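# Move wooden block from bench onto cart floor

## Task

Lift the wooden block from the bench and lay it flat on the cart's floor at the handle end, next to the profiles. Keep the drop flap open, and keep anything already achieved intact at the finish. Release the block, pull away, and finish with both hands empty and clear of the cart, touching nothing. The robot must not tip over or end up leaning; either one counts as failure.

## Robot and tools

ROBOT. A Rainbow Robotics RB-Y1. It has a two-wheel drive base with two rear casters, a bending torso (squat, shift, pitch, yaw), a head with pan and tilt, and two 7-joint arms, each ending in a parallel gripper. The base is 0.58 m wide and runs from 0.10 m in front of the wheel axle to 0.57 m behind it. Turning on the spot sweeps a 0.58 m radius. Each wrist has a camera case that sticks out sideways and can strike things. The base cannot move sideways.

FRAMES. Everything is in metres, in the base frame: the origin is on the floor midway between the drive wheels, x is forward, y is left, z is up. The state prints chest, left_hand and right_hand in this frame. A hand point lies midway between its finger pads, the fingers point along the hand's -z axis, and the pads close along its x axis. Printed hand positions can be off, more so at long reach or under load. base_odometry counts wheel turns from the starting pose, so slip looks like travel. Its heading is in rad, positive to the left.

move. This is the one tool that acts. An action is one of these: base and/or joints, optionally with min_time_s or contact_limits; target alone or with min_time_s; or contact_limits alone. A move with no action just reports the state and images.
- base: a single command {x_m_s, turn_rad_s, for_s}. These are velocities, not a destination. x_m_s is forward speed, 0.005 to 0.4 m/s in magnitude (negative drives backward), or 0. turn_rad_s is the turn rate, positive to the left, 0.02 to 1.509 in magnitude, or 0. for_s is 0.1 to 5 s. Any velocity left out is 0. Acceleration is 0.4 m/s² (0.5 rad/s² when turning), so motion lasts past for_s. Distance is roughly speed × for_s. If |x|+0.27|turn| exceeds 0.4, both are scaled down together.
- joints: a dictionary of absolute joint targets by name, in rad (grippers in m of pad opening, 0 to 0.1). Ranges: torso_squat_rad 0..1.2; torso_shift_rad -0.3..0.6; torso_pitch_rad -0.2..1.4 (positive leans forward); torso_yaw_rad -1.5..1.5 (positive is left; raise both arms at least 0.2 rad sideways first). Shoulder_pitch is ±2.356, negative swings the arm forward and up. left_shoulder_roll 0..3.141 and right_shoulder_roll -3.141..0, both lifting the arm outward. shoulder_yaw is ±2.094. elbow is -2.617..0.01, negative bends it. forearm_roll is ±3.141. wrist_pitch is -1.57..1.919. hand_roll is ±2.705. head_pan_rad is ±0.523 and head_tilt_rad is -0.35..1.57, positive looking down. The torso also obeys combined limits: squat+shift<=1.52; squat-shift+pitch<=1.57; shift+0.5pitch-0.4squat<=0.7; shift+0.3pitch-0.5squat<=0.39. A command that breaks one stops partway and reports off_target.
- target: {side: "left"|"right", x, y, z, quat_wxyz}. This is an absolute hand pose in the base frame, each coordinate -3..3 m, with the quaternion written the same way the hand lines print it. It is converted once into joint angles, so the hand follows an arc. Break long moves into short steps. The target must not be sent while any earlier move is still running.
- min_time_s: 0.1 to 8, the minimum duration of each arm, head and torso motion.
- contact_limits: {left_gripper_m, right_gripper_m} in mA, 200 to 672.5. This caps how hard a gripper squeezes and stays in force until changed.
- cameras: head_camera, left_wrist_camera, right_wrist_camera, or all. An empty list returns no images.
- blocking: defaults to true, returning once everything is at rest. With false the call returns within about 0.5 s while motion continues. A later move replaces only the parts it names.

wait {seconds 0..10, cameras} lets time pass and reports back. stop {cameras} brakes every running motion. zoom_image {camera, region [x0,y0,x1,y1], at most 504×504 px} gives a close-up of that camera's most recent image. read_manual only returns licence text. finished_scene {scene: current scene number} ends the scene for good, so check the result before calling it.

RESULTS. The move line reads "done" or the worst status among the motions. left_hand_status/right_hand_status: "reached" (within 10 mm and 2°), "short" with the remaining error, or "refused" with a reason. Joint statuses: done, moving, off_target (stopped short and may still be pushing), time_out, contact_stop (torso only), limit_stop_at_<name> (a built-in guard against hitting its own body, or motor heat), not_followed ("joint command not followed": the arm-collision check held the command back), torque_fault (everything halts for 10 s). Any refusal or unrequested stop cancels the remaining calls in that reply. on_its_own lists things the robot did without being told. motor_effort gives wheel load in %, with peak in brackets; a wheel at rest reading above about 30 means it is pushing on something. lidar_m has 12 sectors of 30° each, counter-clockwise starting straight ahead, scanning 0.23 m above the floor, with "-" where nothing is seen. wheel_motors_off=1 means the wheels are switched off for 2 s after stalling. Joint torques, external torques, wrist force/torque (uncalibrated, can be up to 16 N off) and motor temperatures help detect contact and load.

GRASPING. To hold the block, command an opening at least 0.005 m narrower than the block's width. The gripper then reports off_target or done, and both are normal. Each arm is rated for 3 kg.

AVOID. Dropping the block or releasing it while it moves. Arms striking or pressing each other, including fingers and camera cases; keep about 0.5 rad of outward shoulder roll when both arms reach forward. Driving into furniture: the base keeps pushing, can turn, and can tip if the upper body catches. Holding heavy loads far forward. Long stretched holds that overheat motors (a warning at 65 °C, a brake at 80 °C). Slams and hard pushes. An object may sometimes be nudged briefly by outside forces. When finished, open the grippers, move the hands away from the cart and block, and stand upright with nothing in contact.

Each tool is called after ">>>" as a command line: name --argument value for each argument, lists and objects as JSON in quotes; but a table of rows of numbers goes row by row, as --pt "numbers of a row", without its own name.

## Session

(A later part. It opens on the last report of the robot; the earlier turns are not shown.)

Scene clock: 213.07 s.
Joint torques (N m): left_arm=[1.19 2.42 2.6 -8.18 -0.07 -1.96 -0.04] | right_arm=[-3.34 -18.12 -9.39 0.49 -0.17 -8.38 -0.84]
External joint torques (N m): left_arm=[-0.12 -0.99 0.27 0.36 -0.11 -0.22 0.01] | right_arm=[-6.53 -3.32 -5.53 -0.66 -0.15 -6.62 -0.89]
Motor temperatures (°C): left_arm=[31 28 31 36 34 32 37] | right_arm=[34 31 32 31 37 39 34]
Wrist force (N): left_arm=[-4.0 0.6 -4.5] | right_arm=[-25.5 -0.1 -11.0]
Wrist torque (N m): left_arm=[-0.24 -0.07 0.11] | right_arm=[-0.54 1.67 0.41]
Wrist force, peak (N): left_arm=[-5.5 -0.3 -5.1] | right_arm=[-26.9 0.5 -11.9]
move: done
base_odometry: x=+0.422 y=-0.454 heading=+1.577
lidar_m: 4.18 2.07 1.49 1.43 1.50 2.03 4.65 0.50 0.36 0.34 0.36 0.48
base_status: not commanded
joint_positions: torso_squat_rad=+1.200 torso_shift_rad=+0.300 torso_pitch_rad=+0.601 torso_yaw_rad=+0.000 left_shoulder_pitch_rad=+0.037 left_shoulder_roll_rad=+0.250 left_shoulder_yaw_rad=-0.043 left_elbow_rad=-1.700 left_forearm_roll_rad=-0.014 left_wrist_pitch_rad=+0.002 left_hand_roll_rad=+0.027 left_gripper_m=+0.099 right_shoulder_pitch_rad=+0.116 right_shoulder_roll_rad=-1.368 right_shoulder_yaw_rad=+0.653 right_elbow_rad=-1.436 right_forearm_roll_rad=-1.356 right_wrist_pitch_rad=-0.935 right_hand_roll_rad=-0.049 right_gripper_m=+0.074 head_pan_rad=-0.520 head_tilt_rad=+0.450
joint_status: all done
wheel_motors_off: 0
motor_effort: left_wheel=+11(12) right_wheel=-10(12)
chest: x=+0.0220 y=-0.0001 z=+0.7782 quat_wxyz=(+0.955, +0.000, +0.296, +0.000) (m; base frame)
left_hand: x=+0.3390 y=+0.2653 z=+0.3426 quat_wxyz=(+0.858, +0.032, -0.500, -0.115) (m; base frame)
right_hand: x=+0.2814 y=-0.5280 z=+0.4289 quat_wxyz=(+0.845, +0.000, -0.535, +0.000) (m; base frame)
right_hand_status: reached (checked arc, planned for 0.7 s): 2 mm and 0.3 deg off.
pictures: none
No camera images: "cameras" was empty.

>>> move --target '{"side": "right", "x": 0.284, "y": -0.531, "z": 0.419, "quat_wxyz": [0.843, 0, -0.537, 0]}' --min_time_s 0.6 --cameras '[]'

>>> move --target '{"side": "right", "x": 0.284, "y": -0.531, "z": 0.410, "quat_wxyz": [0.843, 0, -0.537, 0]}' --min_time_s 0.6 --cameras '["right_wrist_camera", "head_camera"]'

Scene clock: 216.67 s.
Joint torques (N m): left_arm=[1.13 2.3 2.94 -8.2 -0.1 -1.92 -0.05] | right_arm=[-2.94 -19.03 -9.45 0.99 -0.56 -8.54 -0.73]
External joint torques (N m): left_arm=[-0.19 -1.11 0.61 0.34 -0.14 -0.18 0] | right_arm=[-6.14 -3.77 -5.49 -0.25 -0.51 -6.79 -0.78]
Motor temperatures (°C): left_arm=[31 28 31 36 34 32 37] | right_arm=[34 31 32 31 37 39 34]
Wrist force (N): left_arm=[-4.4 -0.6 -4.5] | right_arm=[-26.2 1.5 -11.7]
Wrist torque (N m): left_arm=[-0.13 -0.08 0.17] | right_arm=[-0.25 1.68 0.41]
Wrist force, peak (N): left_arm=[-5.3 0.7 -6.0] | right_arm=[-27.0 1.1 -11.5]
move: done
base_odometry: x=+0.422 y=-0.454 heading=+1.577
lidar_m: 4.18 2.07 1.51 1.43 1.48 2.03 4.65 0.49 0.37 0.34 0.36 0.49
base_status: not commanded
joint_positions: torso_squat_rad=+1.200 torso_shift_rad=+0.300 torso_pitch_rad=+0.601 torso_yaw_rad=+0.000 left_shoulder_pitch_rad=+0.037 left_shoulder_roll_rad=+0.250 left_shoulder_yaw_rad=-0.043 left_elbow_rad=-1.700 left_forearm_roll_rad=-0.014 left_wrist_pitch_rad=+0.002 left_hand_roll_rad=+0.027 left_gripper_m=+0.099 right_shoulder_pitch_rad=+0.076 right_shoulder_roll_rad=-1.330 right_shoulder_yaw_rad=+0.669 right_elbow_rad=-1.379 right_forearm_roll_rad=-1.324 right_wrist_pitch_rad=-0.921 right_hand_roll_rad=-0.073 right_gripper_m=+0.074 head_pan_rad=-0.520 head_tilt_rad=+0.450
joint_status: all done
wheel_motors_off: 0
motor_effort: left_wheel=+11(12) right_wheel=-11(12)
chest: x=+0.0220 y=-0.0001 z=+0.7782 quat_wxyz=(+0.955, +0.000, +0.296, +0.000) (m; base frame)
left_hand: x=+0.3390 y=+0.2653 z=+0.3426 quat_wxyz=(+0.858, +0.032, -0.500, -0.115) (m; base frame)
right_hand: x=+0.2821 y=-0.5303 z=+0.4181 quat_wxyz=(+0.846, -0.001, -0.534, -0.001) (m; base frame)
right_hand_status: reached (checked arc, planned for 0.6 s): 2 mm and 0.5 deg off.
pictures: none
No camera images: "cameras" was empty.

Scene clock: 217.60 s.
Joint torques (N m): left_arm=[0.93 2.49 2.67 -8.19 0.02 -1.95 -0.03] | right_arm=[-1.58 -16.97 -5.39 1.79 0.56 -3.13 0.89]
External joint torques (N m): left_arm=[-0.37 -0.93 0.34 0.36 -0.01 -0.21 0.01] | right_arm=[-4.77 -1.38 -1.38 0.52 0.64 -1.38 0.84]
Motor temperatures (°C): left_arm=[31 28 31 36 34 32 37] | right_arm=[34 31 32 31 37 39 34]
Wrist force (N): left_arm=[-4.8 0.6 -5.0] | right_arm=[-11.9 -2.8 1.8]
Wrist torque (N m): left_arm=[-0.23 -0.13 0.15] | right_arm=[0.42 -0.65 -1.24]
Wrist force, peak (N): left_arm=[-4.7 -0.1 -5.7] | right_arm=[-26.1 2.2 -11.0]
move: done
base_odometry: x=+0.422 y=-0.454 heading=+1.577
lidar_m: 4.19 2.08 1.50 1.43 1.50 2.02 4.65 0.49 0.36 0.34 0.37 0.50
base_status: not commanded
joint_positions: torso_squat_rad=+1.200 torso_shift_rad=+0.300 torso_pitch_rad=+0.600 torso_yaw_rad=+0.000 left_shoulder_pitch_rad=+0.037 left_shoulder_roll_rad=+0.250 left_shoulder_yaw_rad=-0.043 left_elbow_rad=-1.700 left_forearm_roll_rad=-0.014 left_wrist_pitch_rad=+0.002 left_hand_roll_rad=+0.027 left_gripper_m=+0.099 right_shoulder_pitch_rad=+0.043 right_shoulder_roll_rad=-1.297 right_shoulder_yaw_rad=+0.683 right_elbow_rad=-1.330 right_forearm_roll_rad=-1.295 right_wrist_pitch_rad=-0.918 right_hand_roll_rad=-0.092 right_gripper_m=+0.074 head_pan_rad=-0.520 head_tilt_rad=+0.450
joint_status: all done
wheel_motors_off: 0
motor_effort: left_wheel=+11(12) right_wheel=-11(13)
chest: x=+0.0218 y=-0.0001 z=+0.7783 quat_wxyz=(+0.955, +0.000, +0.296, +0.000) (m; base frame)
left_hand: x=+0.3391 y=+0.2653 z=+0.3428 quat_wxyz=(+0.858, +0.032, -0.500, -0.115) (m; base frame)
right_hand: x=+0.2830 y=-0.5306 z=+0.4100 quat_wxyz=(+0.844, -0.001, -0.536, -0.001) (m; base frame)
right_hand_status: reached (checked arc, planned for 0.6 s): 1 mm and 0.3 deg off.
pictures: head_camera, right_wrist_camera
camera_calibration:
head_camera: T_world_to_cam=[[-0.422659, -0.870666, 0.251596, -0.170658], [-0.785169, 0.213133, -0.58145, 0.713071], [0.452625, -0.443301, -0.773702, 0.595992], [0, 0, 0, 1]] pos_world=[0.21799, -0.0363617, 0.918672]
right_wrist_camera: T_world_to_cam=[[-0.402313, -0.0286216, -0.915055, 0.472641], [-0.472397, 0.862661, 0.180712, 0.544396], [0.78421, 0.504972, -0.360581, 0.266052], [0, 0, 0, 1]] pos_world=[0.238681, -0.590451, 0.430046]

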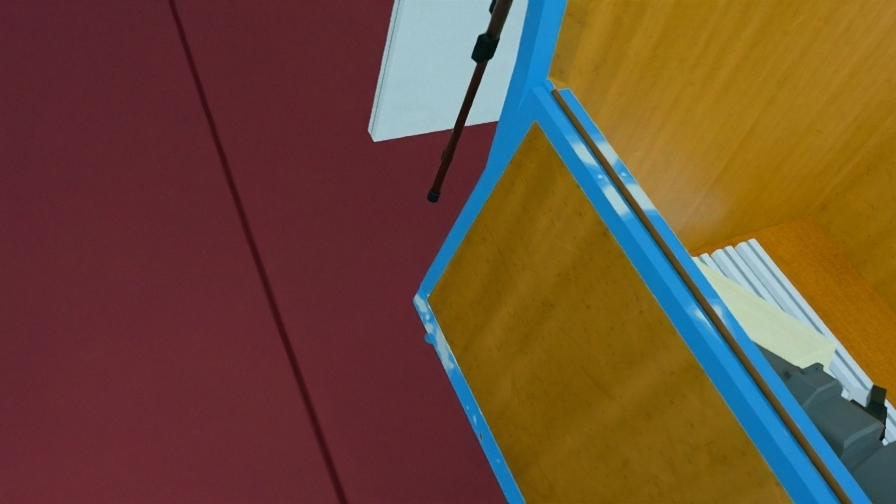

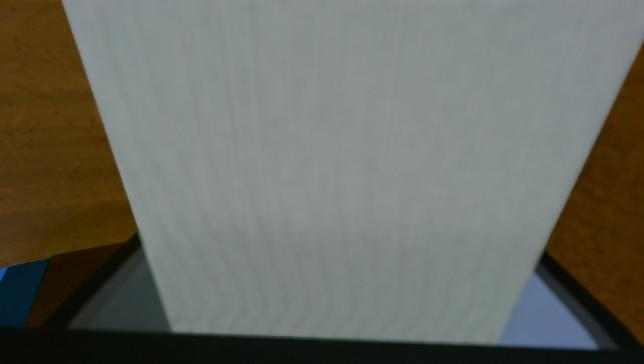

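>>> move --target '{"side": "right", "x": 0.272, "y": -0.531, "z": 0.397, "quat_wxyz": [0.8192, 0, -0.5736, 0]}' --min_time_s 1 --cameras '["right_wrist_camera", "head_camera"]'

Scene clock: 227.57 s.
Joint torques (N m): left_arm=[1.24 2.35 2.66 -8.21 -0.07 -2.03 -0.01] | right_arm=[-0.46 -18.99 -7.44 0.82 -0.11 -7.3 -0.08]
External joint torques (N m): left_arm=[-0.07 -1.06 0.33 0.33 -0.11 -0.29 0.03] | right_arm=[-4.44 -3.1 -3.7 -0.72 0.1 -5.51 -0.13]
Motor temperatures (°C): left_arm=[30 28 31 36 34 32 37] | right_arm=[34 31 32 31 36 38 34]
Wrist force (N): left_arm=[-4.6 0.1 -4.4] | right_arm=[-22.5 -0.2 -8.5]
Wrist torque (N m): left_arm=[-0.23 -0.12 0.15] | right_arm=[-0.70 1.19 0.05]
Wrist force, peak (N): left_arm=[-5.8 0.4 -5.1] | right_arm=[-24.9 -2.1 -11.2]
move: done
base_odometry: x=+0.422 y=-0.454 heading=+1.577
lidar_m: 4.18 2.08 1.49 1.43 1.49 2.01 4.65 0.48 0.36 0.34 0.36 0.50
base_status: not commanded
joint_positions: torso_squat_rad=+1.200 torso_shift_rad=+0.300 torso_pitch_rad=+0.600 torso_yaw_rad=+0.000 left_shoulder_pitch_rad=+0.037 left_shoulder_roll_rad=+0.250 left_shoulder_yaw_rad=-0.043 left_elbow_rad=-1.700 left_forearm_roll_rad=-0.014 left_wrist_pitch_rad=+0.002 left_hand_roll_rad=+0.027 left_gripper_m=+0.099 right_shoulder_pitch_rad=-0.022 right_shoulder_roll_rad=-1.166 right_shoulder_yaw_rad=+0.723 right_elbow_rad=-1.146 right_forearm_roll_rad=-1.195 right_wrist_pitch_rad=-1.037 right_hand_roll_rad=-0.158 right_gripper_m=+0.074 head_pan_rad=-0.520 head_tilt_rad=+0.450
joint_status: all done
wheel_motors_off: 0
motor_effort: left_wheel=+11(12) right_wheel=-10(12)
chest: x=+0.0219 y=-0.0001 z=+0.7782 quat_wxyz=(+0.955, +0.000, +0.296, +0.000) (m; base frame)
left_hand: x=+0.3390 y=+0.2653 z=+0.3427 quat_wxyz=(+0.858, +0.032, -0.500, -0.115) (m; base frame)
right_hand: x=+0.2708 y=-0.5303 z=+0.3961 quat_wxyz=(+0.821, -0.001, -0.570, -0.001) (m; base frame)
right_hand_status: reached (checked arc, planned for 1.0 s): 2 mm and 0.5 deg off.
pictures: head_camera, right_wrist_camera
camera_calibration:
head_camera: T_world_to_cam=[[-0.422574, -0.870712, 0.25158, -0.170577], [-0.785268, 0.213144, -0.581312, 0.712945], [0.452532, -0.443205, -0.773811, 0.59616], [0, 0, 0, 1]] pos_world=[0.21799, -0.036262, 0.918673]
right_wrist_camera: T_world_to_cam=[[-0.324248, -0.0289677, -0.945528, 0.445759], [-0.486093, 0.862577, 0.140268, 0.560564], [0.811528, 0.505096, -0.29377, 0.236656], [0, 0, 0, 1]] pos_world=[0.22497, -0.590151, 0.412371]

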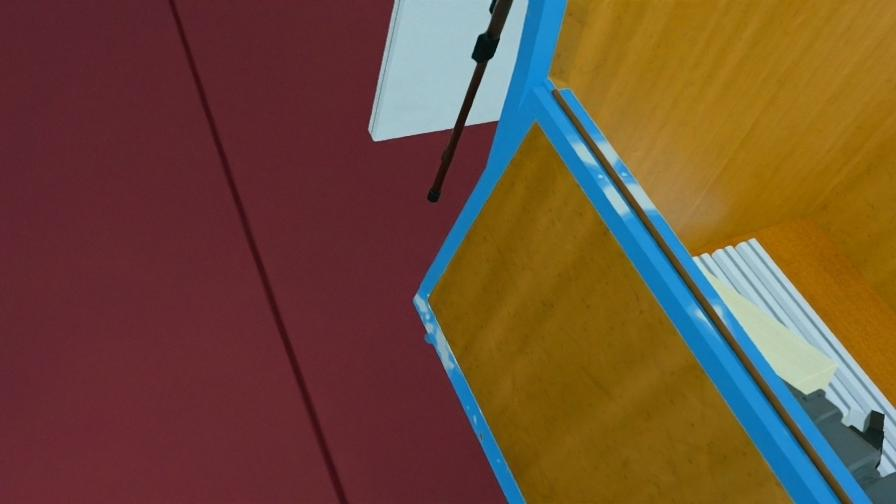

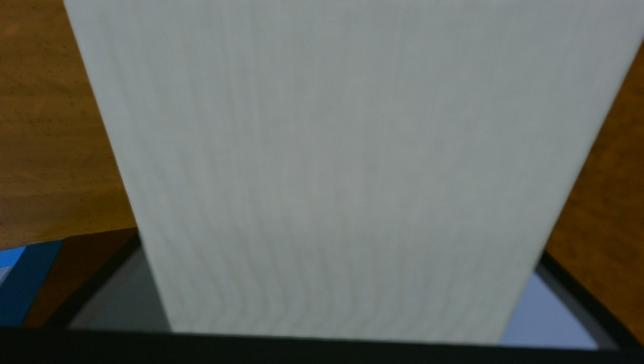

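>>> move --target '{"side": "right", "x": 0.272, "y": -0.531, "z": 0.391, "quat_wxyz": [0.8192, 0, -0.5736, 0]}' --min_time_s 0.6 --cameras '[]'

>>> move --joints '{"right_gripper_m": 0.085}' --cameras '[]'

>>> move --joints '{"right_gripper_m": 0.1}' --cameras '["right_wrist_camera", "head_camera"]'

Scene clock: 230.00 s.
Joint torques (N m): left_arm=[0.87 2.14 2.77 -8.14 0.01 -1.87 -0.06] | right_arm=[-2.21 -15.79 -3.7 -0.17 1.74 -2.24 1.21]
External joint torques (N m): left_arm=[-0.43 -1.27 0.45 0.41 -0.03 -0.13 -0.02] | right_arm=[-6.15 0.26 0.02 -1.82 1.98 -0.45 1.17]
Motor temperatures (°C): left_arm=[30 28 31 36 34 32 37] | right_arm=[34 31 32 31 36 38 34]
Wrist force (N): left_arm=[-5.5 0.3 -5.1] | right_arm=[-10.7 -7.2 7.6]
Wrist torque (N m): left_arm=[-0.23 -0.18 0.15] | right_arm=[0.00 -1.06 -1.40]
Wrist force, peak (N): left_arm=[-5.5 0.2 -5.7] | right_arm=[-23.8 0.2 -8.5]
move: done
base_odometry: x=+0.422 y=-0.454 heading=+1.577
lidar_m: 4.18 2.08 1.50 1.44 1.48 2.02 4.65 0.48 0.36 0.33 0.36 0.48
base_status: not commanded
joint_positions: torso_squat_rad=+1.200 torso_shift_rad=+0.300 torso_pitch_rad=+0.600 torso_yaw_rad=+0.000 left_shoulder_pitch_rad=+0.037 left_shoulder_roll_rad=+0.250 left_shoulder_yaw_rad=-0.043 left_elbow_rad=-1.700 left_forearm_roll_rad=-0.014 left_wrist_pitch_rad=+0.002 left_hand_roll_rad=+0.027 left_gripper_m=+0.099 right_shoulder_pitch_rad=-0.046 right_shoulder_roll_rad=-1.143 right_shoulder_yaw_rad=+0.734 right_elbow_rad=-1.100 right_forearm_roll_rad=-1.177 right_wrist_pitch_rad=-1.044 right_hand_roll_rad=-0.177 right_gripper_m=+0.074 head_pan_rad=-0.520 head_tilt_rad=+0.450
joint_status: all done
wheel_motors_off: 0
motor_effort: left_wheel=+10(12) right_wheel=-7(11)
chest: x=+0.0218 y=-0.0001 z=+0.7783 quat_wxyz=(+0.955, +0.000, +0.296, +0.000) (m; base frame)
left_hand: x=+0.3391 y=+0.2652 z=+0.3428 quat_wxyz=(+0.858, +0.032, -0.500, -0.115) (m; base frame)
right_hand: x=+0.2710 y=-0.5314 z=+0.3911 quat_wxyz=(+0.820, -0.001, -0.572, -0.001) (m; base frame)
right_hand_status: reached (checked arc, planned for 0.6 s): 1 mm and 0.2 deg off.
pictures: none
No camera images: "cameras" was empty.

Scene clock: 230.60 s.
Joint torques (N m): left_arm=[1.09 2.25 2.85 -8.15 -0.05 -1.92 -0.12] | right_arm=[0.43 -17.06 -4.92 0.62 -0.16 -3.67 0.36]
External joint torques (N m): left_arm=[-0.21 -1.16 0.53 0.4 -0.09 -0.17 -0.08] | right_arm=[-3.5 -1.01 -1.19 -1.02 0.07 -1.88 0.31]
Motor temperatures (°C): left_arm=[30 28 31 36 34 32 37] | right_arm=[34 31 32 31 36 38 34]
Wrist force (N): left_arm=[-5.1 -0.6 -4.9] | right_arm=[-15.0 0.4 -2.0]
Wrist torque (N m): left_arm=[-0.12 -0.17 0.16] | right_arm=[-0.20 -0.39 -0.18]
Wrist force, peak (N): left_arm=[-4.9 0.1 -5.3] | right_arm=[-16.4 -0.8 -1.4]
move: done
base_odometry: x=+0.422 y=-0.454 heading=+1.577
lidar_m: 4.18 2.07 1.51 1.43 1.49 2.03 4.63 0.50 0.36 0.34 0.36 0.49
base_status: not commanded
joint_positions: torso_squat_rad=+1.200 torso_shift_rad=+0.300 torso_pitch_rad=+0.600 torso_yaw_rad=+0.000 left_shoulder_pitch_rad=+0.037 left_shoulder_roll_rad=+0.250 left_shoulder_yaw_rad=-0.043 left_elbow_rad=-1.700 left_forearm_roll_rad=-0.014 left_wrist_pitch_rad=+0.002 left_hand_roll_rad=+0.027 left_gripper_m=+0.099 right_shoulder_pitch_rad=-0.047 right_shoulder_roll_rad=-1.142 right_shoulder_yaw_rad=+0.734 right_elbow_rad=-1.100 right_forearm_roll_rad=-1.176 right_wrist_pitch_rad=-1.044 right_hand_roll_rad=-0.177 right_gripper_m=+0.085 head_pan_rad=-0.520 head_tilt_rad=+0.450
joint_status: all done
wheel_motors_off: 0
motor_effort: left_wheel=+10(11) right_wheel=-9(10)
chest: x=+0.0218 y=-0.0001 z=+0.7783 quat_wxyz=(+0.955, +0.000, +0.296, +0.000) (m; base frame)
left_hand: x=+0.3391 y=+0.2653 z=+0.3428 quat_wxyz=(+0.858, +0.032, -0.500, -0.115) (m; base frame)
right_hand: x=+0.2712 y=-0.5309 z=+0.3909 quat_wxyz=(+0.820, -0.001, -0.572, +0.000) (m; base frame)
pictures: none
No camera images: "cameras" was empty.

Scene clock: 231.23 s.
Joint torques (N m): left_arm=[1.18 2.23 3.01 -8.3 -0.1 -1.93 -0.09] | right_arm=[0.77 -17.05 -4.65 1.12 -0.23 -3.76 0.34]
External joint torques (N m): left_arm=[-0.12 -1.18 0.68 0.25 -0.14 -0.19 -0.05] | right_arm=[-3.15 -1 -0.92 -0.52 0.01 -1.97 0.3]
Motor temperatures (°C): left_arm=[30 28 31 36 34 32 37] | right_arm=[34 31 32 31 36 38 34]
Wrist force (N): left_arm=[-5.2 -0.3 -4.7] | right_arm=[-14.9 0.6 -3.4]
Wrist torque (N m): left_arm=[-0.15 -0.20 0.14] | right_arm=[-0.16 -0.43 -0.19]
Wrist force, peak (N): left_arm=[-4.8 0.5 -5.8] | right_arm=[-15.5 0.6 -4.0]
move: done
base_odometry: x=+0.422 y=-0.454 heading=+1.577
lidar_m: 4.18 2.07 1.50 1.44 1.49 2.02 4.65 0.50 0.36 0.34 0.35 0.48
base_status: not commanded
joint_positions: torso_squat_rad=+1.200 torso_shift_rad=+0.300 torso_pitch_rad=+0.600 torso_yaw_rad=+0.000 left_shoulder_pitch_rad=+0.037 left_shoulder_roll_rad=+0.250 left_shoulder_yaw_rad=-0.043 left_elbow_rad=-1.700 left_forearm_roll_rad=-0.014 left_wrist_pitch_rad=+0.002 left_hand_roll_rad=+0.027 left_gripper_m=+0.099 right_shoulder_pitch_rad=-0.047 right_shoulder_roll_rad=-1.142 right_shoulder_yaw_rad=+0.734 right_elbow_rad=-1.100 right_forearm_roll_rad=-1.176 right_wrist_pitch_rad=-1.044 right_hand_roll_rad=-0.177 right_gripper_m=+0.099 head_pan_rad=-0.520 head_tilt_rad=+0.450
joint_status: all done
wheel_motors_off: 0
motor_effort: left_wheel=+10(11) right_wheel=-9(9)
chest: x=+0.0218 y=-0.0001 z=+0.7783 quat_wxyz=(+0.955, +0.000, +0.296, +0.000) (m; base frame)
left_hand: x=+0.3391 y=+0.2653 z=+0.3428 quat_wxyz=(+0.858, +0.032, -0.500, -0.115) (m; base frame)
right_hand: x=+0.2714 y=-0.5308 z=+0.3909 quat_wxyz=(+0.820, -0.001, -0.572, +0.000) (m; base frame)
pictures: head_camera, right_wrist_camera
camera_calibration:
head_camera: T_world_to_cam=[[-0.422704, -0.870659, 0.251544, -0.17058], [-0.785079, 0.213132, -0.581572, 0.713121], [0.452739, -0.443315, -0.773628, 0.596065], [0, 0, 0, 1]] pos_world=[0.21789, -0.0362617, 0.918772]
right_wrist_camera: T_world_to_cam=[[-0.320178, -0.0291805, -0.946908, 0.440335], [-0.487371, 0.862185, 0.138225, 0.562977], [0.812377, 0.505752, -0.290275, 0.233726], [0, 0, 0, 1]] pos_world=[0.225491, -0.590749, 0.406983]

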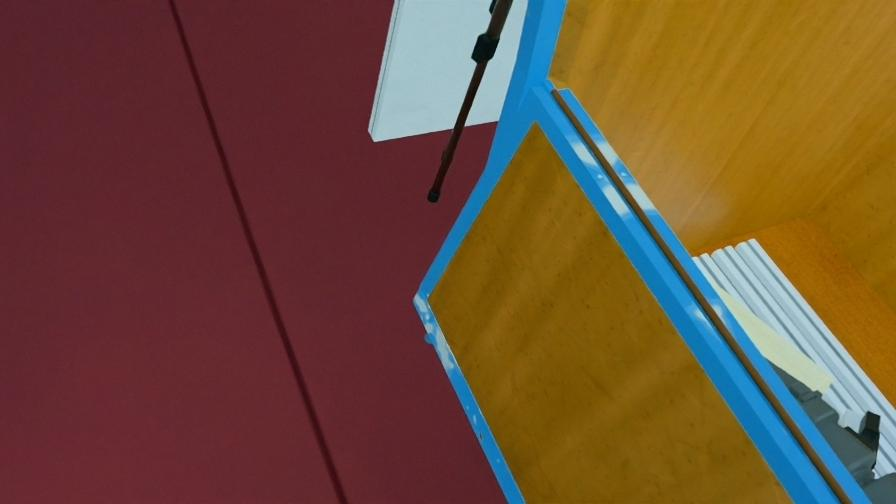

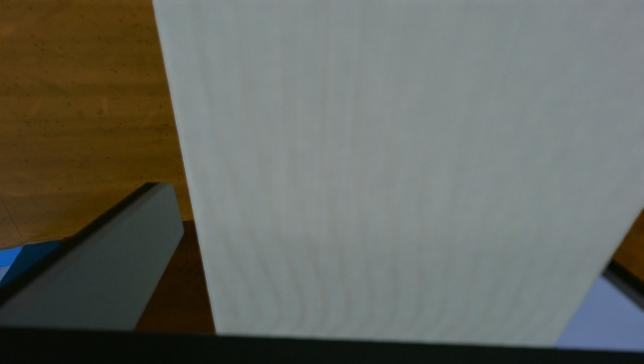

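>>> move --target '{"side": "right", "x": 0.256, "y": -0.531, "z": 0.375, "quat_wxyz": [0.8616, 0, -0.5075, 0]}' --min_time_s 1.2 --cameras '["right_wrist_camera"]'

>>> move --target '{"side": "right", "x": 0.245, "y": -0.531, "z": 0.36, "quat_wxyz": [0.8910, 0, -0.4540, 0]}' --min_time_s 1.0 --cameras '["right_wrist_camera", "head_camera"]'

Scene clock: 234.43 s.
Joint torques (N m): left_arm=[1.22 2.34 3.05 -8 -0.05 -1.97 -0.04] | right_arm=[4.95 -21.11 -4.56 2.05 -1.02 -3.4 0.53]
External joint torques (N m): left_arm=[-0.09 -1.08 0.72 0.55 -0.09 -0.23 0] | right_arm=[0.94 -5.23 -1.06 0.46 -0.86 -1.71 0.49]
Motor temperatures (°C): left_arm=[30 28 31 36 34 32 37] | right_arm=[34 31 32 31 36 38 34]
Wrist force (N): left_arm=[-4.3 0.1 -4.7] | right_arm=[-14.1 3.3 -7.0]
Wrist torque (N m): left_arm=[-0.20 -0.07 0.16] | right_arm=[-0.20 -0.42 -0.27]
Wrist force, peak (N): left_arm=[-5.0 0.5 -5.6] | right_arm=[-15.7 2.2 -7.2]
move: done
base_odometry: x=+0.422 y=-0.454 heading=+1.577
lidar_m: 4.18 2.07 1.49 1.43 1.49 2.02 4.64 0.50 0.36 0.34 0.36 0.48
base_status: not commanded
joint_positions: torso_squat_rad=+1.200 torso_shift_rad=+0.300 torso_pitch_rad=+0.600 torso_yaw_rad=+0.000 left_shoulder_pitch_rad=+0.037 left_shoulder_roll_rad=+0.250 left_shoulder_yaw_rad=-0.043 left_elbow_rad=-1.700 left_forearm_roll_rad=-0.014 left_wrist_pitch_rad=+0.002 left_hand_roll_rad=+0.027 left_gripper_m=+0.099 right_shoulder_pitch_rad=-0.005 right_shoulder_roll_rad=-1.214 right_shoulder_yaw_rad=+0.748 right_elbow_rad=-1.201 right_forearm_roll_rad=-1.218 right_wrist_pitch_rad=-0.906 right_hand_roll_rad=-0.151 right_gripper_m=+0.099 head_pan_rad=-0.520 head_tilt_rad=+0.450
joint_status: all done
wheel_motors_off: 0
motor_effort: left_wheel=+11(11) right_wheel=-8(11)
chest: x=+0.0218 y=-0.0001 z=+0.7783 quat_wxyz=(+0.955, +0.000, +0.296, +0.000) (m; base frame)
left_hand: x=+0.3391 y=+0.2653 z=+0.3428 quat_wxyz=(+0.858, +0.032, -0.500, -0.115) (m; base frame)
right_hand: x=+0.2557 y=-0.5304 z=+0.3745 quat_wxyz=(+0.862, +0.001, -0.508, +0.000) (m; base frame)
right_hand_status: reached (checked arc, planned for 1.2 s): 1 mm and 0.1 deg off.
pictures: right_wrist_camera
camera_calibration:
right_wrist_camera: T_world_to_cam=[[-0.461439, -0.0273774, -0.886749, 0.434361], [-0.462096, 0.86065, 0.21389, 0.521655], [0.757325, 0.50846, -0.409788, 0.301614], [0, 0, 0, 1]] pos_world=[0.213066, -0.59043, 0.397191]

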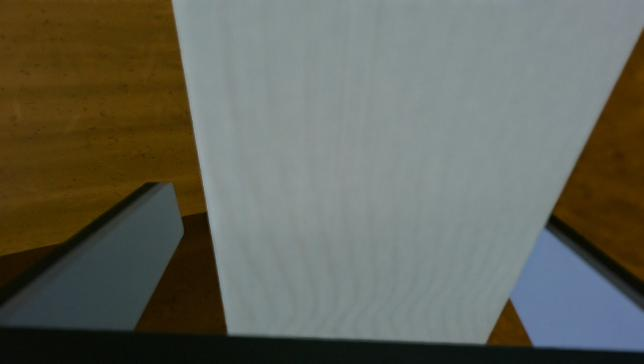

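Scene clock: 235.77 s.
Joint torques (N m): left_arm=[0.89 2.54 2.84 -8.27 0.06 -1.91 -0.02] | right_arm=[3.95 -21.09 -4.56 1.55 -0.76 -3.55 0.37]
External joint torques (N m): left_arm=[-0.42 -0.87 0.52 0.28 0.03 -0.16 0.02] | right_arm=[0.08 -5.17 -1.23 -0.02 -0.64 -1.98 0.32]
Motor temperatures (°C): left_arm=[30 28 31 36 34 32 37] | right_arm=[34 31 32 31 36 38 34]
Wrist force (N): left_arm=[-4.2 0.0 -4.5] | right_arm=[-13.7 2.1 -7.7]
Wrist torque (N m): left_arm=[-0.21 -0.02 0.16] | right_arm=[-0.15 -0.21 -0.20]
Wrist force, peak (N): left_arm=[-5.3 1.3 -5.6] | right_arm=[-13.9 2.8 -8.6]
move: done
base_odometry: x=+0.422 y=-0.454 heading=+1.577
lidar_m: 4.18 2.08 1.49 1.44 1.49 2.03 4.65 0.49 0.36 0.34 0.35 0.48
base_status: not commanded
joint_positions: torso_squat_rad=+1.200 torso_shift_rad=+0.300 torso_pitch_rad=+0.600 torso_yaw_rad=+0.000 left_shoulder_pitch_rad=+0.037 left_shoulder_roll_rad=+0.250 left_shoulder_yaw_rad=-0.043 left_elbow_rad=-1.700 left_forearm_roll_rad=-0.014 left_wrist_pitch_rad=+0.002 left_hand_roll_rad=+0.027 left_gripper_m=+0.099 right_shoulder_pitch_rad=+0.004 right_shoulder_roll_rad=-1.258 right_shoulder_yaw_rad=+0.762 right_elbow_rad=-1.254 right_forearm_roll_rad=-1.248 right_wrist_pitch_rad=-0.789 right_hand_roll_rad=-0.137 right_gripper_m=+0.099 head_pan_rad=-0.520 head_tilt_rad=+0.450
joint_status: all done
wheel_motors_off: 0
motor_effort: left_wheel=+10(11) right_wheel=-9(10)
chest: x=+0.0218 y=-0.0001 z=+0.7783 quat_wxyz=(+0.955, +0.000, +0.296, +0.000) (m; base frame)
left_hand: x=+0.3391 y=+0.2653 z=+0.3428 quat_wxyz=(+0.858, +0.032, -0.500, -0.115) (m; base frame)
right_hand: x=+0.2446 y=-0.5306 z=+0.3595 quat_wxyz=(+0.891, +0.001, -0.454, +0.000) (m; base frame)
right_hand_status: reached (checked arc, planned for 1.0 s): 1 mm and 0.1 deg off.
pictures: head_camera, right_wrist_camera
camera_calibration:
head_camera: T_world_to_cam=[[-0.422635, -0.870678, 0.251594, -0.170642], [-0.785115, 0.213055, -0.581551, 0.713107], [0.45274, -0.443314, -0.773627, 0.596064], [0, 0, 0, 1]] pos_world=[0.21789, -0.0362619, 0.918772]
right_wrist_camera: T_world_to_cam=[[-0.566511, -0.0277168, -0.823588, 0.418766], [-0.431973, 0.861099, 0.268156, 0.493167], [0.701759, 0.507681, -0.499795, 0.349581], [0, 0, 0, 1]] pos_world=[0.204949, -0.590535, 0.387363]

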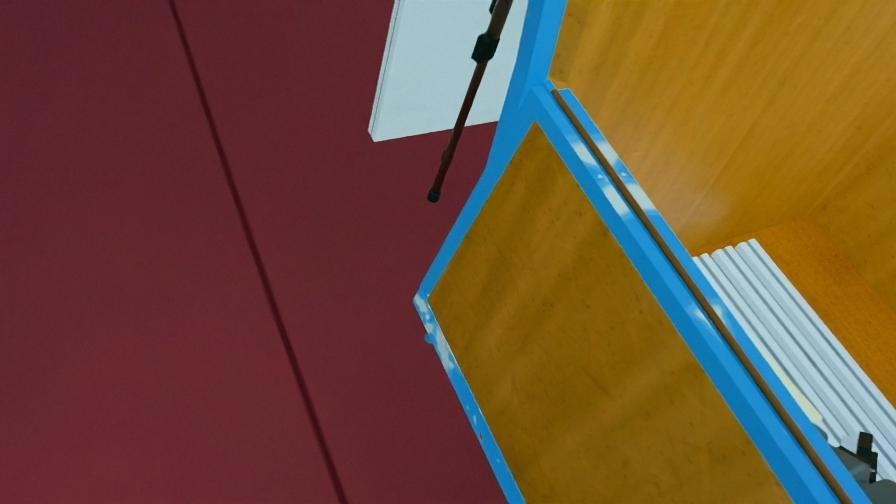

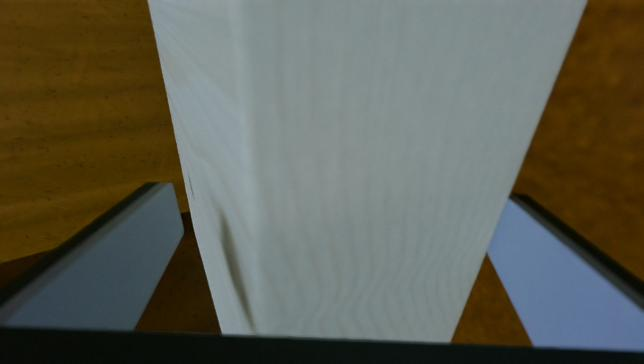

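>>> move --target '{"side": "right", "x": 0.241, "y": -0.531, "z": 0.353, "quat_wxyz": [0.8988, 0, -0.4384, 0]}' --min_time_s 0.7 --cameras '["right_wrist_camera"]'

>>> move --target '{"side": "right", "x": 0.205, "y": -0.531, "z": 0.354, "quat_wxyz": [0.8988, 0, -0.4384, 0]}' --min_time_s 1 --cameras '["right_wrist_camera"]'

Scene clock: 238.63 s.
Joint torques (N m): left_arm=[0.91 2.64 2.7 -8.21 0.01 -1.96 -0.09] | right_arm=[2.56 -18.09 -2.32 2.64 -0.55 -1.6 -0.3]
External joint torques (N m): left_arm=[-0.39 -0.77 0.38 0.34 -0.02 -0.22 -0.05] | right_arm=[-1.29 -2.1 0.96 1.03 -0.43 -0.07 -0.34]
Motor temperatures (°C): left_arm=[30 28 31 36 34 32 37] | right_arm=[34 31 32 31 36 38 34]
Wrist force (N): left_arm=[-4.5 -0.3 -4.4] | right_arm=[-4.9 1.4 -2.8]
Wrist torque (N m): left_arm=[-0.15 -0.07 0.18] | right_arm=[-0.17 -0.18 -0.10]
Wrist force, peak (N): left_arm=[-5.3 0.6 -5.6] | right_arm=[-14.3 2.7 -8.3]
move: done
base_odometry: x=+0.422 y=-0.454 heading=+1.577
lidar_m: 4.18 2.08 1.50 1.43 1.49 2.03 4.63 0.49 0.36 0.34 0.36 0.48
base_status: not commanded
joint_positions: torso_squat_rad=+1.200 torso_shift_rad=+0.300 torso_pitch_rad=+0.600 torso_yaw_rad=+0.000 left_shoulder_pitch_rad=+0.037 left_shoulder_roll_rad=+0.250 left_shoulder_yaw_rad=-0.043 left_elbow_rad=-1.700 left_forearm_roll_rad=-0.014 left_wrist_pitch_rad=+0.002 left_hand_roll_rad=+0.027 left_gripper_m=+0.099 right_shoulder_pitch_rad=-0.002 right_shoulder_roll_rad=-1.261 right_shoulder_yaw_rad=+0.771 right_elbow_rad=-1.252 right_forearm_roll_rad=-1.248 right_wrist_pitch_rad=-0.757 right_hand_roll_rad=-0.140 right_gripper_m=+0.099 head_pan_rad=-0.520 head_tilt_rad=+0.450
joint_status: all done
wheel_motors_off: 0
motor_effort: left_wheel=+11(11) right_wheel=-10(11)
chest: x=+0.0218 y=+0.0000 z=+0.7783 quat_wxyz=(+0.955, +0.000, +0.296, +0.000) (m; base frame)
left_hand: x=+0.3391 y=+0.2653 z=+0.3428 quat_wxyz=(+0.858, +0.032, -0.500, -0.115) (m; base frame)
right_hand: x=+0.2407 y=-0.5308 z=+0.3533 quat_wxyz=(+0.899, +0.000, -0.439, +0.000) (m; base frame)
right_hand_status: reached (checked arc, planned for 0.7 s): 0 mm and 0.0 deg off.
pictures: right_wrist_camera
camera_calibration:
right_wrist_camera: T_world_to_cam=[[-0.594153, -0.0286894, -0.80384, 0.410453], [-0.42264, 0.861423, 0.281647, 0.48662], [0.684367, 0.507077, -0.523942, 0.361741], [0, 0, 0, 1]] pos_world=[0.201973, -0.590841, 0.382415]

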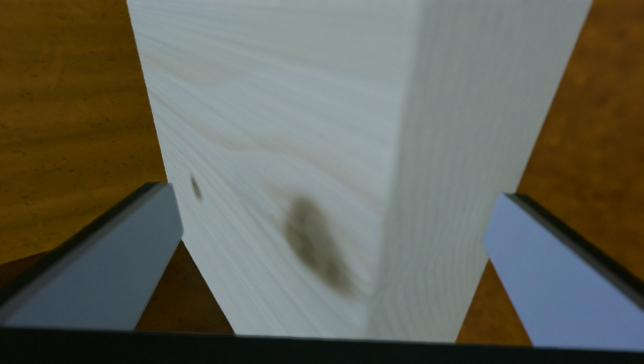

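Scene clock: 239.97 s.
Joint torques (N m): left_arm=[1.08 2.18 3.01 -8.02 0.01 -1.96 -0.04] | right_arm=[6.53 -13.86 -1.63 2.83 -0.05 -1.73 -0.08]
External joint torques (N m): left_arm=[-0.22 -1.23 0.69 0.53 -0.03 -0.22 0.01] | right_arm=[1.21 1.43 0.96 1.05 0.09 -0.2 -0.12]
Motor temperatures (°C): left_arm=[30 28 31 36 34 32 37] | right_arm=[34 31 32 31 36 38 34]
Wrist force (N): left_arm=[-5.1 0.5 -4.5] | right_arm=[-5.0 1.5 -3.0]
Wrist torque (N m): left_arm=[-0.26 -0.15 0.16] | right_arm=[-0.18 -0.22 -0.10]
Wrist force, peak (N): left_arm=[-5.1 0.7 -5.4] | right_arm=[-5.2 1.8 -3.3]
move: done
base_odometry: x=+0.422 y=-0.454 heading=+1.577
lidar_m: 4.19 2.09 1.50 1.43 1.49 2.02 4.64 0.49 0.35 0.34 0.36 0.48
base_status: not commanded
joint_positions: torso_squat_rad=+1.200 torso_shift_rad=+0.300 torso_pitch_rad=+0.600 torso_yaw_rad=+0.000 left_shoulder_pitch_rad=+0.037 left_shoulder_roll_rad=+0.250 left_shoulder_yaw_rad=-0.043 left_elbow_rad=-1.700 left_forearm_roll_rad=-0.014 left_wrist_pitch_rad=+0.002 left_hand_roll_rad=+0.027 left_gripper_m=+0.099 right_shoulder_pitch_rad=+0.063 right_shoulder_roll_rad=-1.243 right_shoulder_yaw_rad=+0.788 right_elbow_rad=-1.241 right_forearm_roll_rad=-1.230 right_wrist_pitch_rad=-0.839 right_hand_roll_rad=-0.140 right_gripper_m=+0.099 head_pan_rad=-0.520 head_tilt_rad=+0.450
joint_status: all done
wheel_motors_off: 0
motor_effort: left_wheel=+11(12) right_wheel=-13(13)
chest: x=+0.0218 y=+0.0000 z=+0.7783 quat_wxyz=(+0.955, +0.000, +0.296, +0.000) (m; base frame)
left_hand: x=+0.3391 y=+0.2653 z=+0.3428 quat_wxyz=(+0.858, +0.032, -0.500, -0.115) (m; base frame)
right_hand: x=+0.2054 y=-0.5311 z=+0.3542 quat_wxyz=(+0.899, +0.000, -0.439, +0.000) (m; base frame)
right_hand_status: reached (checked arc, planned for 1.0 s): 0 mm and 0.0 deg off.
pictures: right_wrist_camera
camera_calibration:
right_wrist_camera: T_world_to_cam=[[-0.593945, -0.0293349, -0.803971, 0.389972], [-0.423276, 0.861232, 0.281277, 0.47177], [0.684154, 0.507365, -0.523941, 0.386661], [0, 0, 0, 1]] pos_world=[0.166775, -0.591041, 0.383415]

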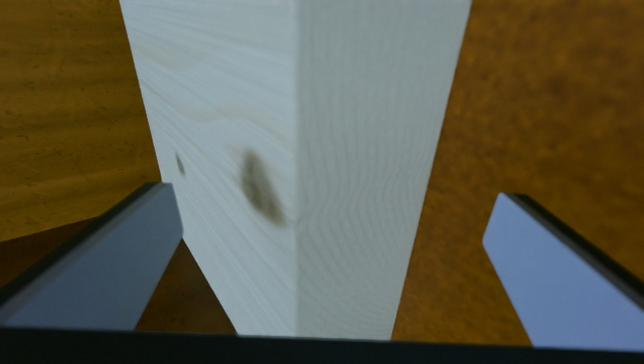

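>>> move --target '{"side": "right", "x": 0.12, "y": -0.531, "z": 0.45, "quat_wxyz": [0.8988, 0, -0.4384, 0]}' --min_time_s 1 --cameras '[]'

>>> move --joints '{"torso_squat_rad": 0.5, "torso_shift_rad": 0.0, "torso_pitch_rad": 0.0, "head_tilt_rad": 0.85}' --cameras '["head_camera"]'

Scene clock: 242.80 s.
Joint torques (N m): left_arm=[1.09 2.44 2.9 -8.06 0 -1.91 -0.02] | right_arm=[8.83 -10.5 -1.19 1.76 -0.44 -1.39 0.14]
External joint torques (N m): left_arm=[-0.21 -0.97 0.58 0.48 -0.03 -0.17 0.03] | right_arm=[0.89 -0.36 -1.82 -0.08 -0.32 0.16 0.1]
Motor temperatures (°C): left_arm=[30 28 31 36 34 32 37] | right_arm=[34 31 32 31 36 38 34]
Wrist force (N): left_arm=[-4.6 0.6 -4.7] | right_arm=[-4.8 1.3 -3.1]
Wrist torque (N m): left_arm=[-0.25 -0.12 0.12] | right_arm=[-0.16 -0.23 -0.13]
Wrist force, peak (N): left_arm=[-4.6 1.1 -5.8] | right_arm=[-5.5 1.5 -3.3]
move: done
base_odometry: x=+0.422 y=-0.454 heading=+1.577
lidar_m: 4.18 2.07 1.51 1.44 1.48 2.02 4.65 0.50 0.36 0.34 0.36 0.49
base_status: not commanded
joint_positions: torso_squat_rad=+1.200 torso_shift_rad=+0.300 torso_pitch_rad=+0.600 torso_yaw_rad=+0.000 left_shoulder_pitch_rad=+0.037 left_shoulder_roll_rad=+0.250 left_shoulder_yaw_rad=-0.043 left_elbow_rad=-1.700 left_forearm_roll_rad=-0.014 left_wrist_pitch_rad=+0.002 left_hand_roll_rad=+0.027 left_gripper_m=+0.099 right_shoulder_pitch_rad=+0.491 right_shoulder_roll_rad=-1.488 right_shoulder_yaw_rad=+0.767 right_elbow_rad=-1.568 right_forearm_roll_rad=-1.355 right_wrist_pitch_rad=-1.163 right_hand_roll_rad=-0.040 right_gripper_m=+0.099 head_pan_rad=-0.520 head_tilt_rad=+0.450
joint_status: all done
wheel_motors_off: 0
motor_effort: left_wheel=+12(12) right_wheel=-11(13)
chest: x=+0.0217 y=+0.0000 z=+0.7783 quat_wxyz=(+0.955, +0.000, +0.296, +0.000) (m; base frame)
left_hand: x=+0.3391 y=+0.2653 z=+0.3428 quat_wxyz=(+0.858, +0.032, -0.500, -0.115) (m; base frame)
right_hand: x=+0.1199 y=-0.5310 z=+0.4499 quat_wxyz=(+0.899, +0.000, -0.438, +0.000) (m; base frame)
right_hand_status: reached (checked arc, planned for 1.0 s): 0 mm and 0.0 deg off.
pictures: none
No camera images: "cameras" was empty.

Scene clock: 245.97 s.
Joint torques (N m): left_arm=[-10.17 3.05 3.56 -9.97 -0.04 -2.15 -0.09] | right_arm=[-0.46 -18.16 -5.49 0.95 -0.2 -2.01 0.17]
External joint torques (N m): left_arm=[0.82 -1.03 0.49 0.52 -0.09 -0.24 -0.04] | right_arm=[0.96 -0.98 -0.03 0.2 -0.21 -0.09 0.12]
Motor temperatures (°C): left_arm=[30 28 31 36 34 32 37] | right_arm=[34 31 32 31 36 38 34]
Wrist force (N): left_arm=[-5.2 0.6 -1.8] | right_arm=[-6.6 1.8 0.3]
Wrist torque (N m): left_arm=[-0.26 -0.12 0.17] | right_arm=[-0.27 -0.37 -0.14]
Wrist force, peak (N): left_arm=[-4.9 0.6 -5.7] | right_arm=[-7.0 2.2 0.7]
move: done
base_odometry: x=+0.422 y=-0.454 heading=+1.578
lidar_m: 4.17 2.08 1.50 1.43 1.49 2.03 4.65 0.49 0.36 0.34 0.34 0.48
base_status: not commanded
joint_positions: torso_squat_rad=+0.500 torso_shift_rad=+0.000 torso_pitch_rad=+0.000 torso_yaw_rad=+0.000 left_shoulder_pitch_rad=+0.037 left_shoulder_roll_rad=+0.250 left_shoulder_yaw_rad=-0.043 left_elbow_rad=-1.700 left_forearm_roll_rad=-0.014 left_wrist_pitch_rad=+0.002 left_hand_roll_rad=+0.027 left_gripper_m=+0.099 right_shoulder_pitch_rad=+0.491 right_shoulder_roll_rad=-1.488 right_shoulder_yaw_rad=+0.766 right_elbow_rad=-1.568 right_forearm_roll_rad=-1.355 right_wrist_pitch_rad=-1.163 right_hand_roll_rad=-0.040 right_gripper_m=+0.099 head_pan_rad=-0.520 head_tilt_rad=+0.850
joint_status: all done
wheel_motors_off: 0
motor_effort: left_wheel=+15(18) right_wheel=-12(16)
chest: x=-0.2281 y=+0.0000 z=+1.2042 quat_wxyz=(+1.000, +0.000, +0.000, +0.000) (m; base frame)
left_hand: x=+0.2798 y=+0.2653 z=+1.0241 quat_wxyz=(+0.672, +0.064, -0.731, -0.100) (m; base frame)
right_hand: x=+0.0386 y=-0.5309 z=+0.9888 quat_wxyz=(+0.729, +0.000, -0.685, +0.000) (m; base frame)
pictures: head_camera
camera_calibration:
head_camera: T_world_to_cam=[[-0.501827, -0.86441, -0.0310692, -0.0607422], [-0.605134, 0.376519, -0.70146, 0.911975], [0.618047, -0.333211, -0.712031, 1.07239], [0, 0, 0, 1]] pos_world=[-0.1414, -0.0385511, 1.4014]

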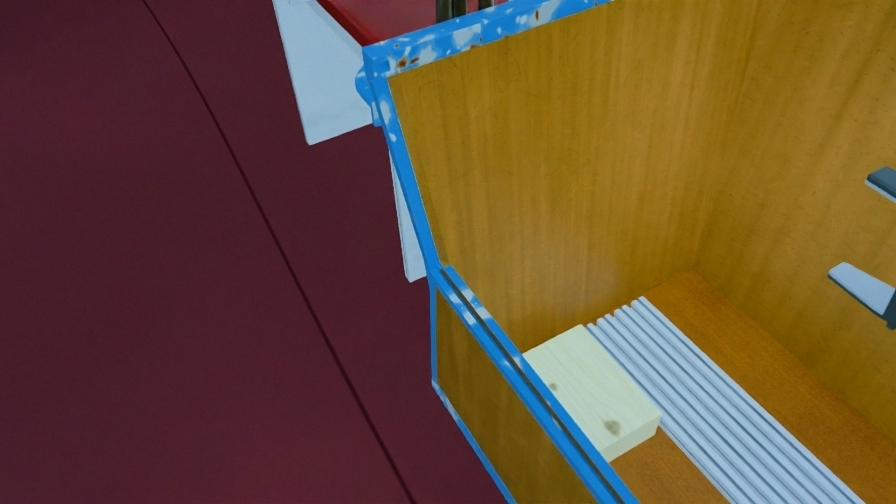

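>>> move --joints '{"right_shoulder_pitch_rad": 0.1, "right_shoulder_roll_rad": -0.25, "right_shoulder_yaw_rad": 0.0, "right_elbow_rad": -1.7, "right_forearm_roll_rad": 0.0, "right_wrist_pitch_rad": 0.0, "torso_squat_rad": 0.35}' --min_time_s 2 --cameras '["head_camera"]'

>>> finished_scene --scene 2

Scene clock: 250.20 s.
Joint torques (N m): left_arm=[-10.1 3.22 3.47 -9.98 -0.05 -2.13 -0.11] | right_arm=[-9.6 -3.91 -4.17 -10.69 -0.04 -2.03 0.16]
External joint torques (N m): left_arm=[0.88 -0.85 0.4 0.51 -0.1 -0.22 -0.06] | right_arm=[-0.27 1.04 -1.17 -0.76 -0.26 -0.17 0.11]
Motor temperatures (°C): left_arm=[30 28 31 36 34 33 37] | right_arm=[34 31 32 31 36 37 34]
Wrist force (N): left_arm=[-5.3 -0.6 -1.0] | right_arm=[-6.3 3.1 0.8]
Wrist torque (N m): left_arm=[-0.13 -0.15 0.15] | right_arm=[-0.35 -0.29 -0.10]
Wrist force, peak (N): left_arm=[-6.3 0.0 -1.4] | right_arm=[-7.1 2.4 1.7]
move: done
base_odometry: x=+0.422 y=-0.454 heading=+1.578
lidar_m: 4.19 2.08 1.50 1.43 1.49 2.02 4.65 0.50 0.37 0.33 0.34 0.47
base_status: not commanded
joint_positions: torso_squat_rad=+0.350 torso_shift_rad=+0.000 torso_pitch_rad=+0.000 torso_yaw_rad=+0.000 left_shoulder_pitch_rad=+0.037 left_shoulder_roll_rad=+0.250 left_shoulder_yaw_rad=-0.043 left_elbow_rad=-1.700 left_forearm_roll_rad=-0.014 left_wrist_pitch_rad=+0.002 left_hand_roll_rad=+0.027 left_gripper_m=+0.099 right_shoulder_pitch_rad=+0.100 right_shoulder_roll_rad=-0.250 right_shoulder_yaw_rad=+0.000 right_elbow_rad=-1.700 right_forearm_roll_rad=+0.000 right_wrist_pitch_rad=+0.000 right_hand_roll_rad=-0.040 right_gripper_m=+0.099 head_pan_rad=-0.520 head_tilt_rad=+0.850
joint_status: all done
wheel_motors_off: 0
motor_effort: left_wheel=+15(16) right_wheel=-15(16)
chest: x=-0.2279 y=+0.0001 z=+1.2475 quat_wxyz=(+1.000, +0.000, +0.000, +0.000) (m; base frame)
left_hand: x=+0.2799 y=+0.2653 z=+1.0673 quat_wxyz=(+0.672, +0.064, -0.731, -0.100) (m; base frame)
right_hand: x=+0.2627 y=-0.2975 z=+1.0436 quat_wxyz=(+0.692, -0.076, -0.714, +0.073) (m; base frame)
pictures: head_camera
camera_calibration:
head_camera: T_world_to_cam=[[-0.50186, -0.864394, -0.0309618, -0.0594194], [-0.605277, 0.37654, -0.701326, 0.942157], [0.61788, -0.333227, -0.712168, 1.10336], [0, 0, 0, 1]] pos_world=[-0.1413, -0.038451, 1.4447]

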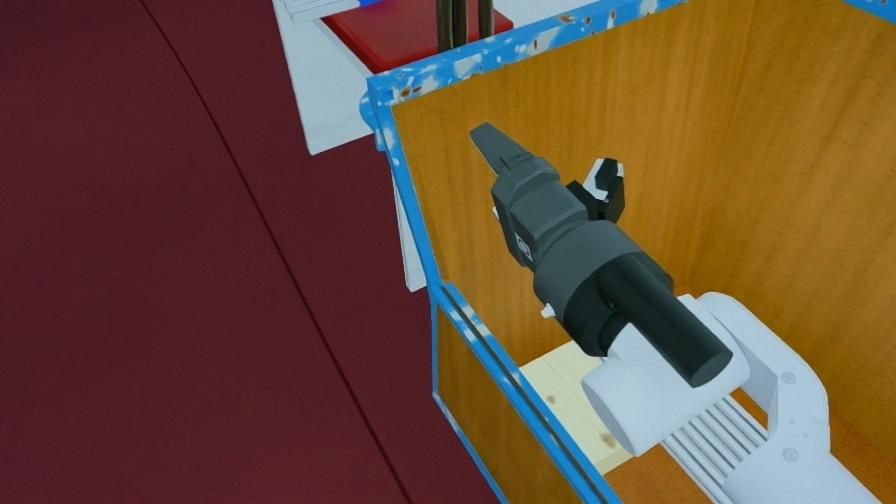

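The scene is finished: the task was done.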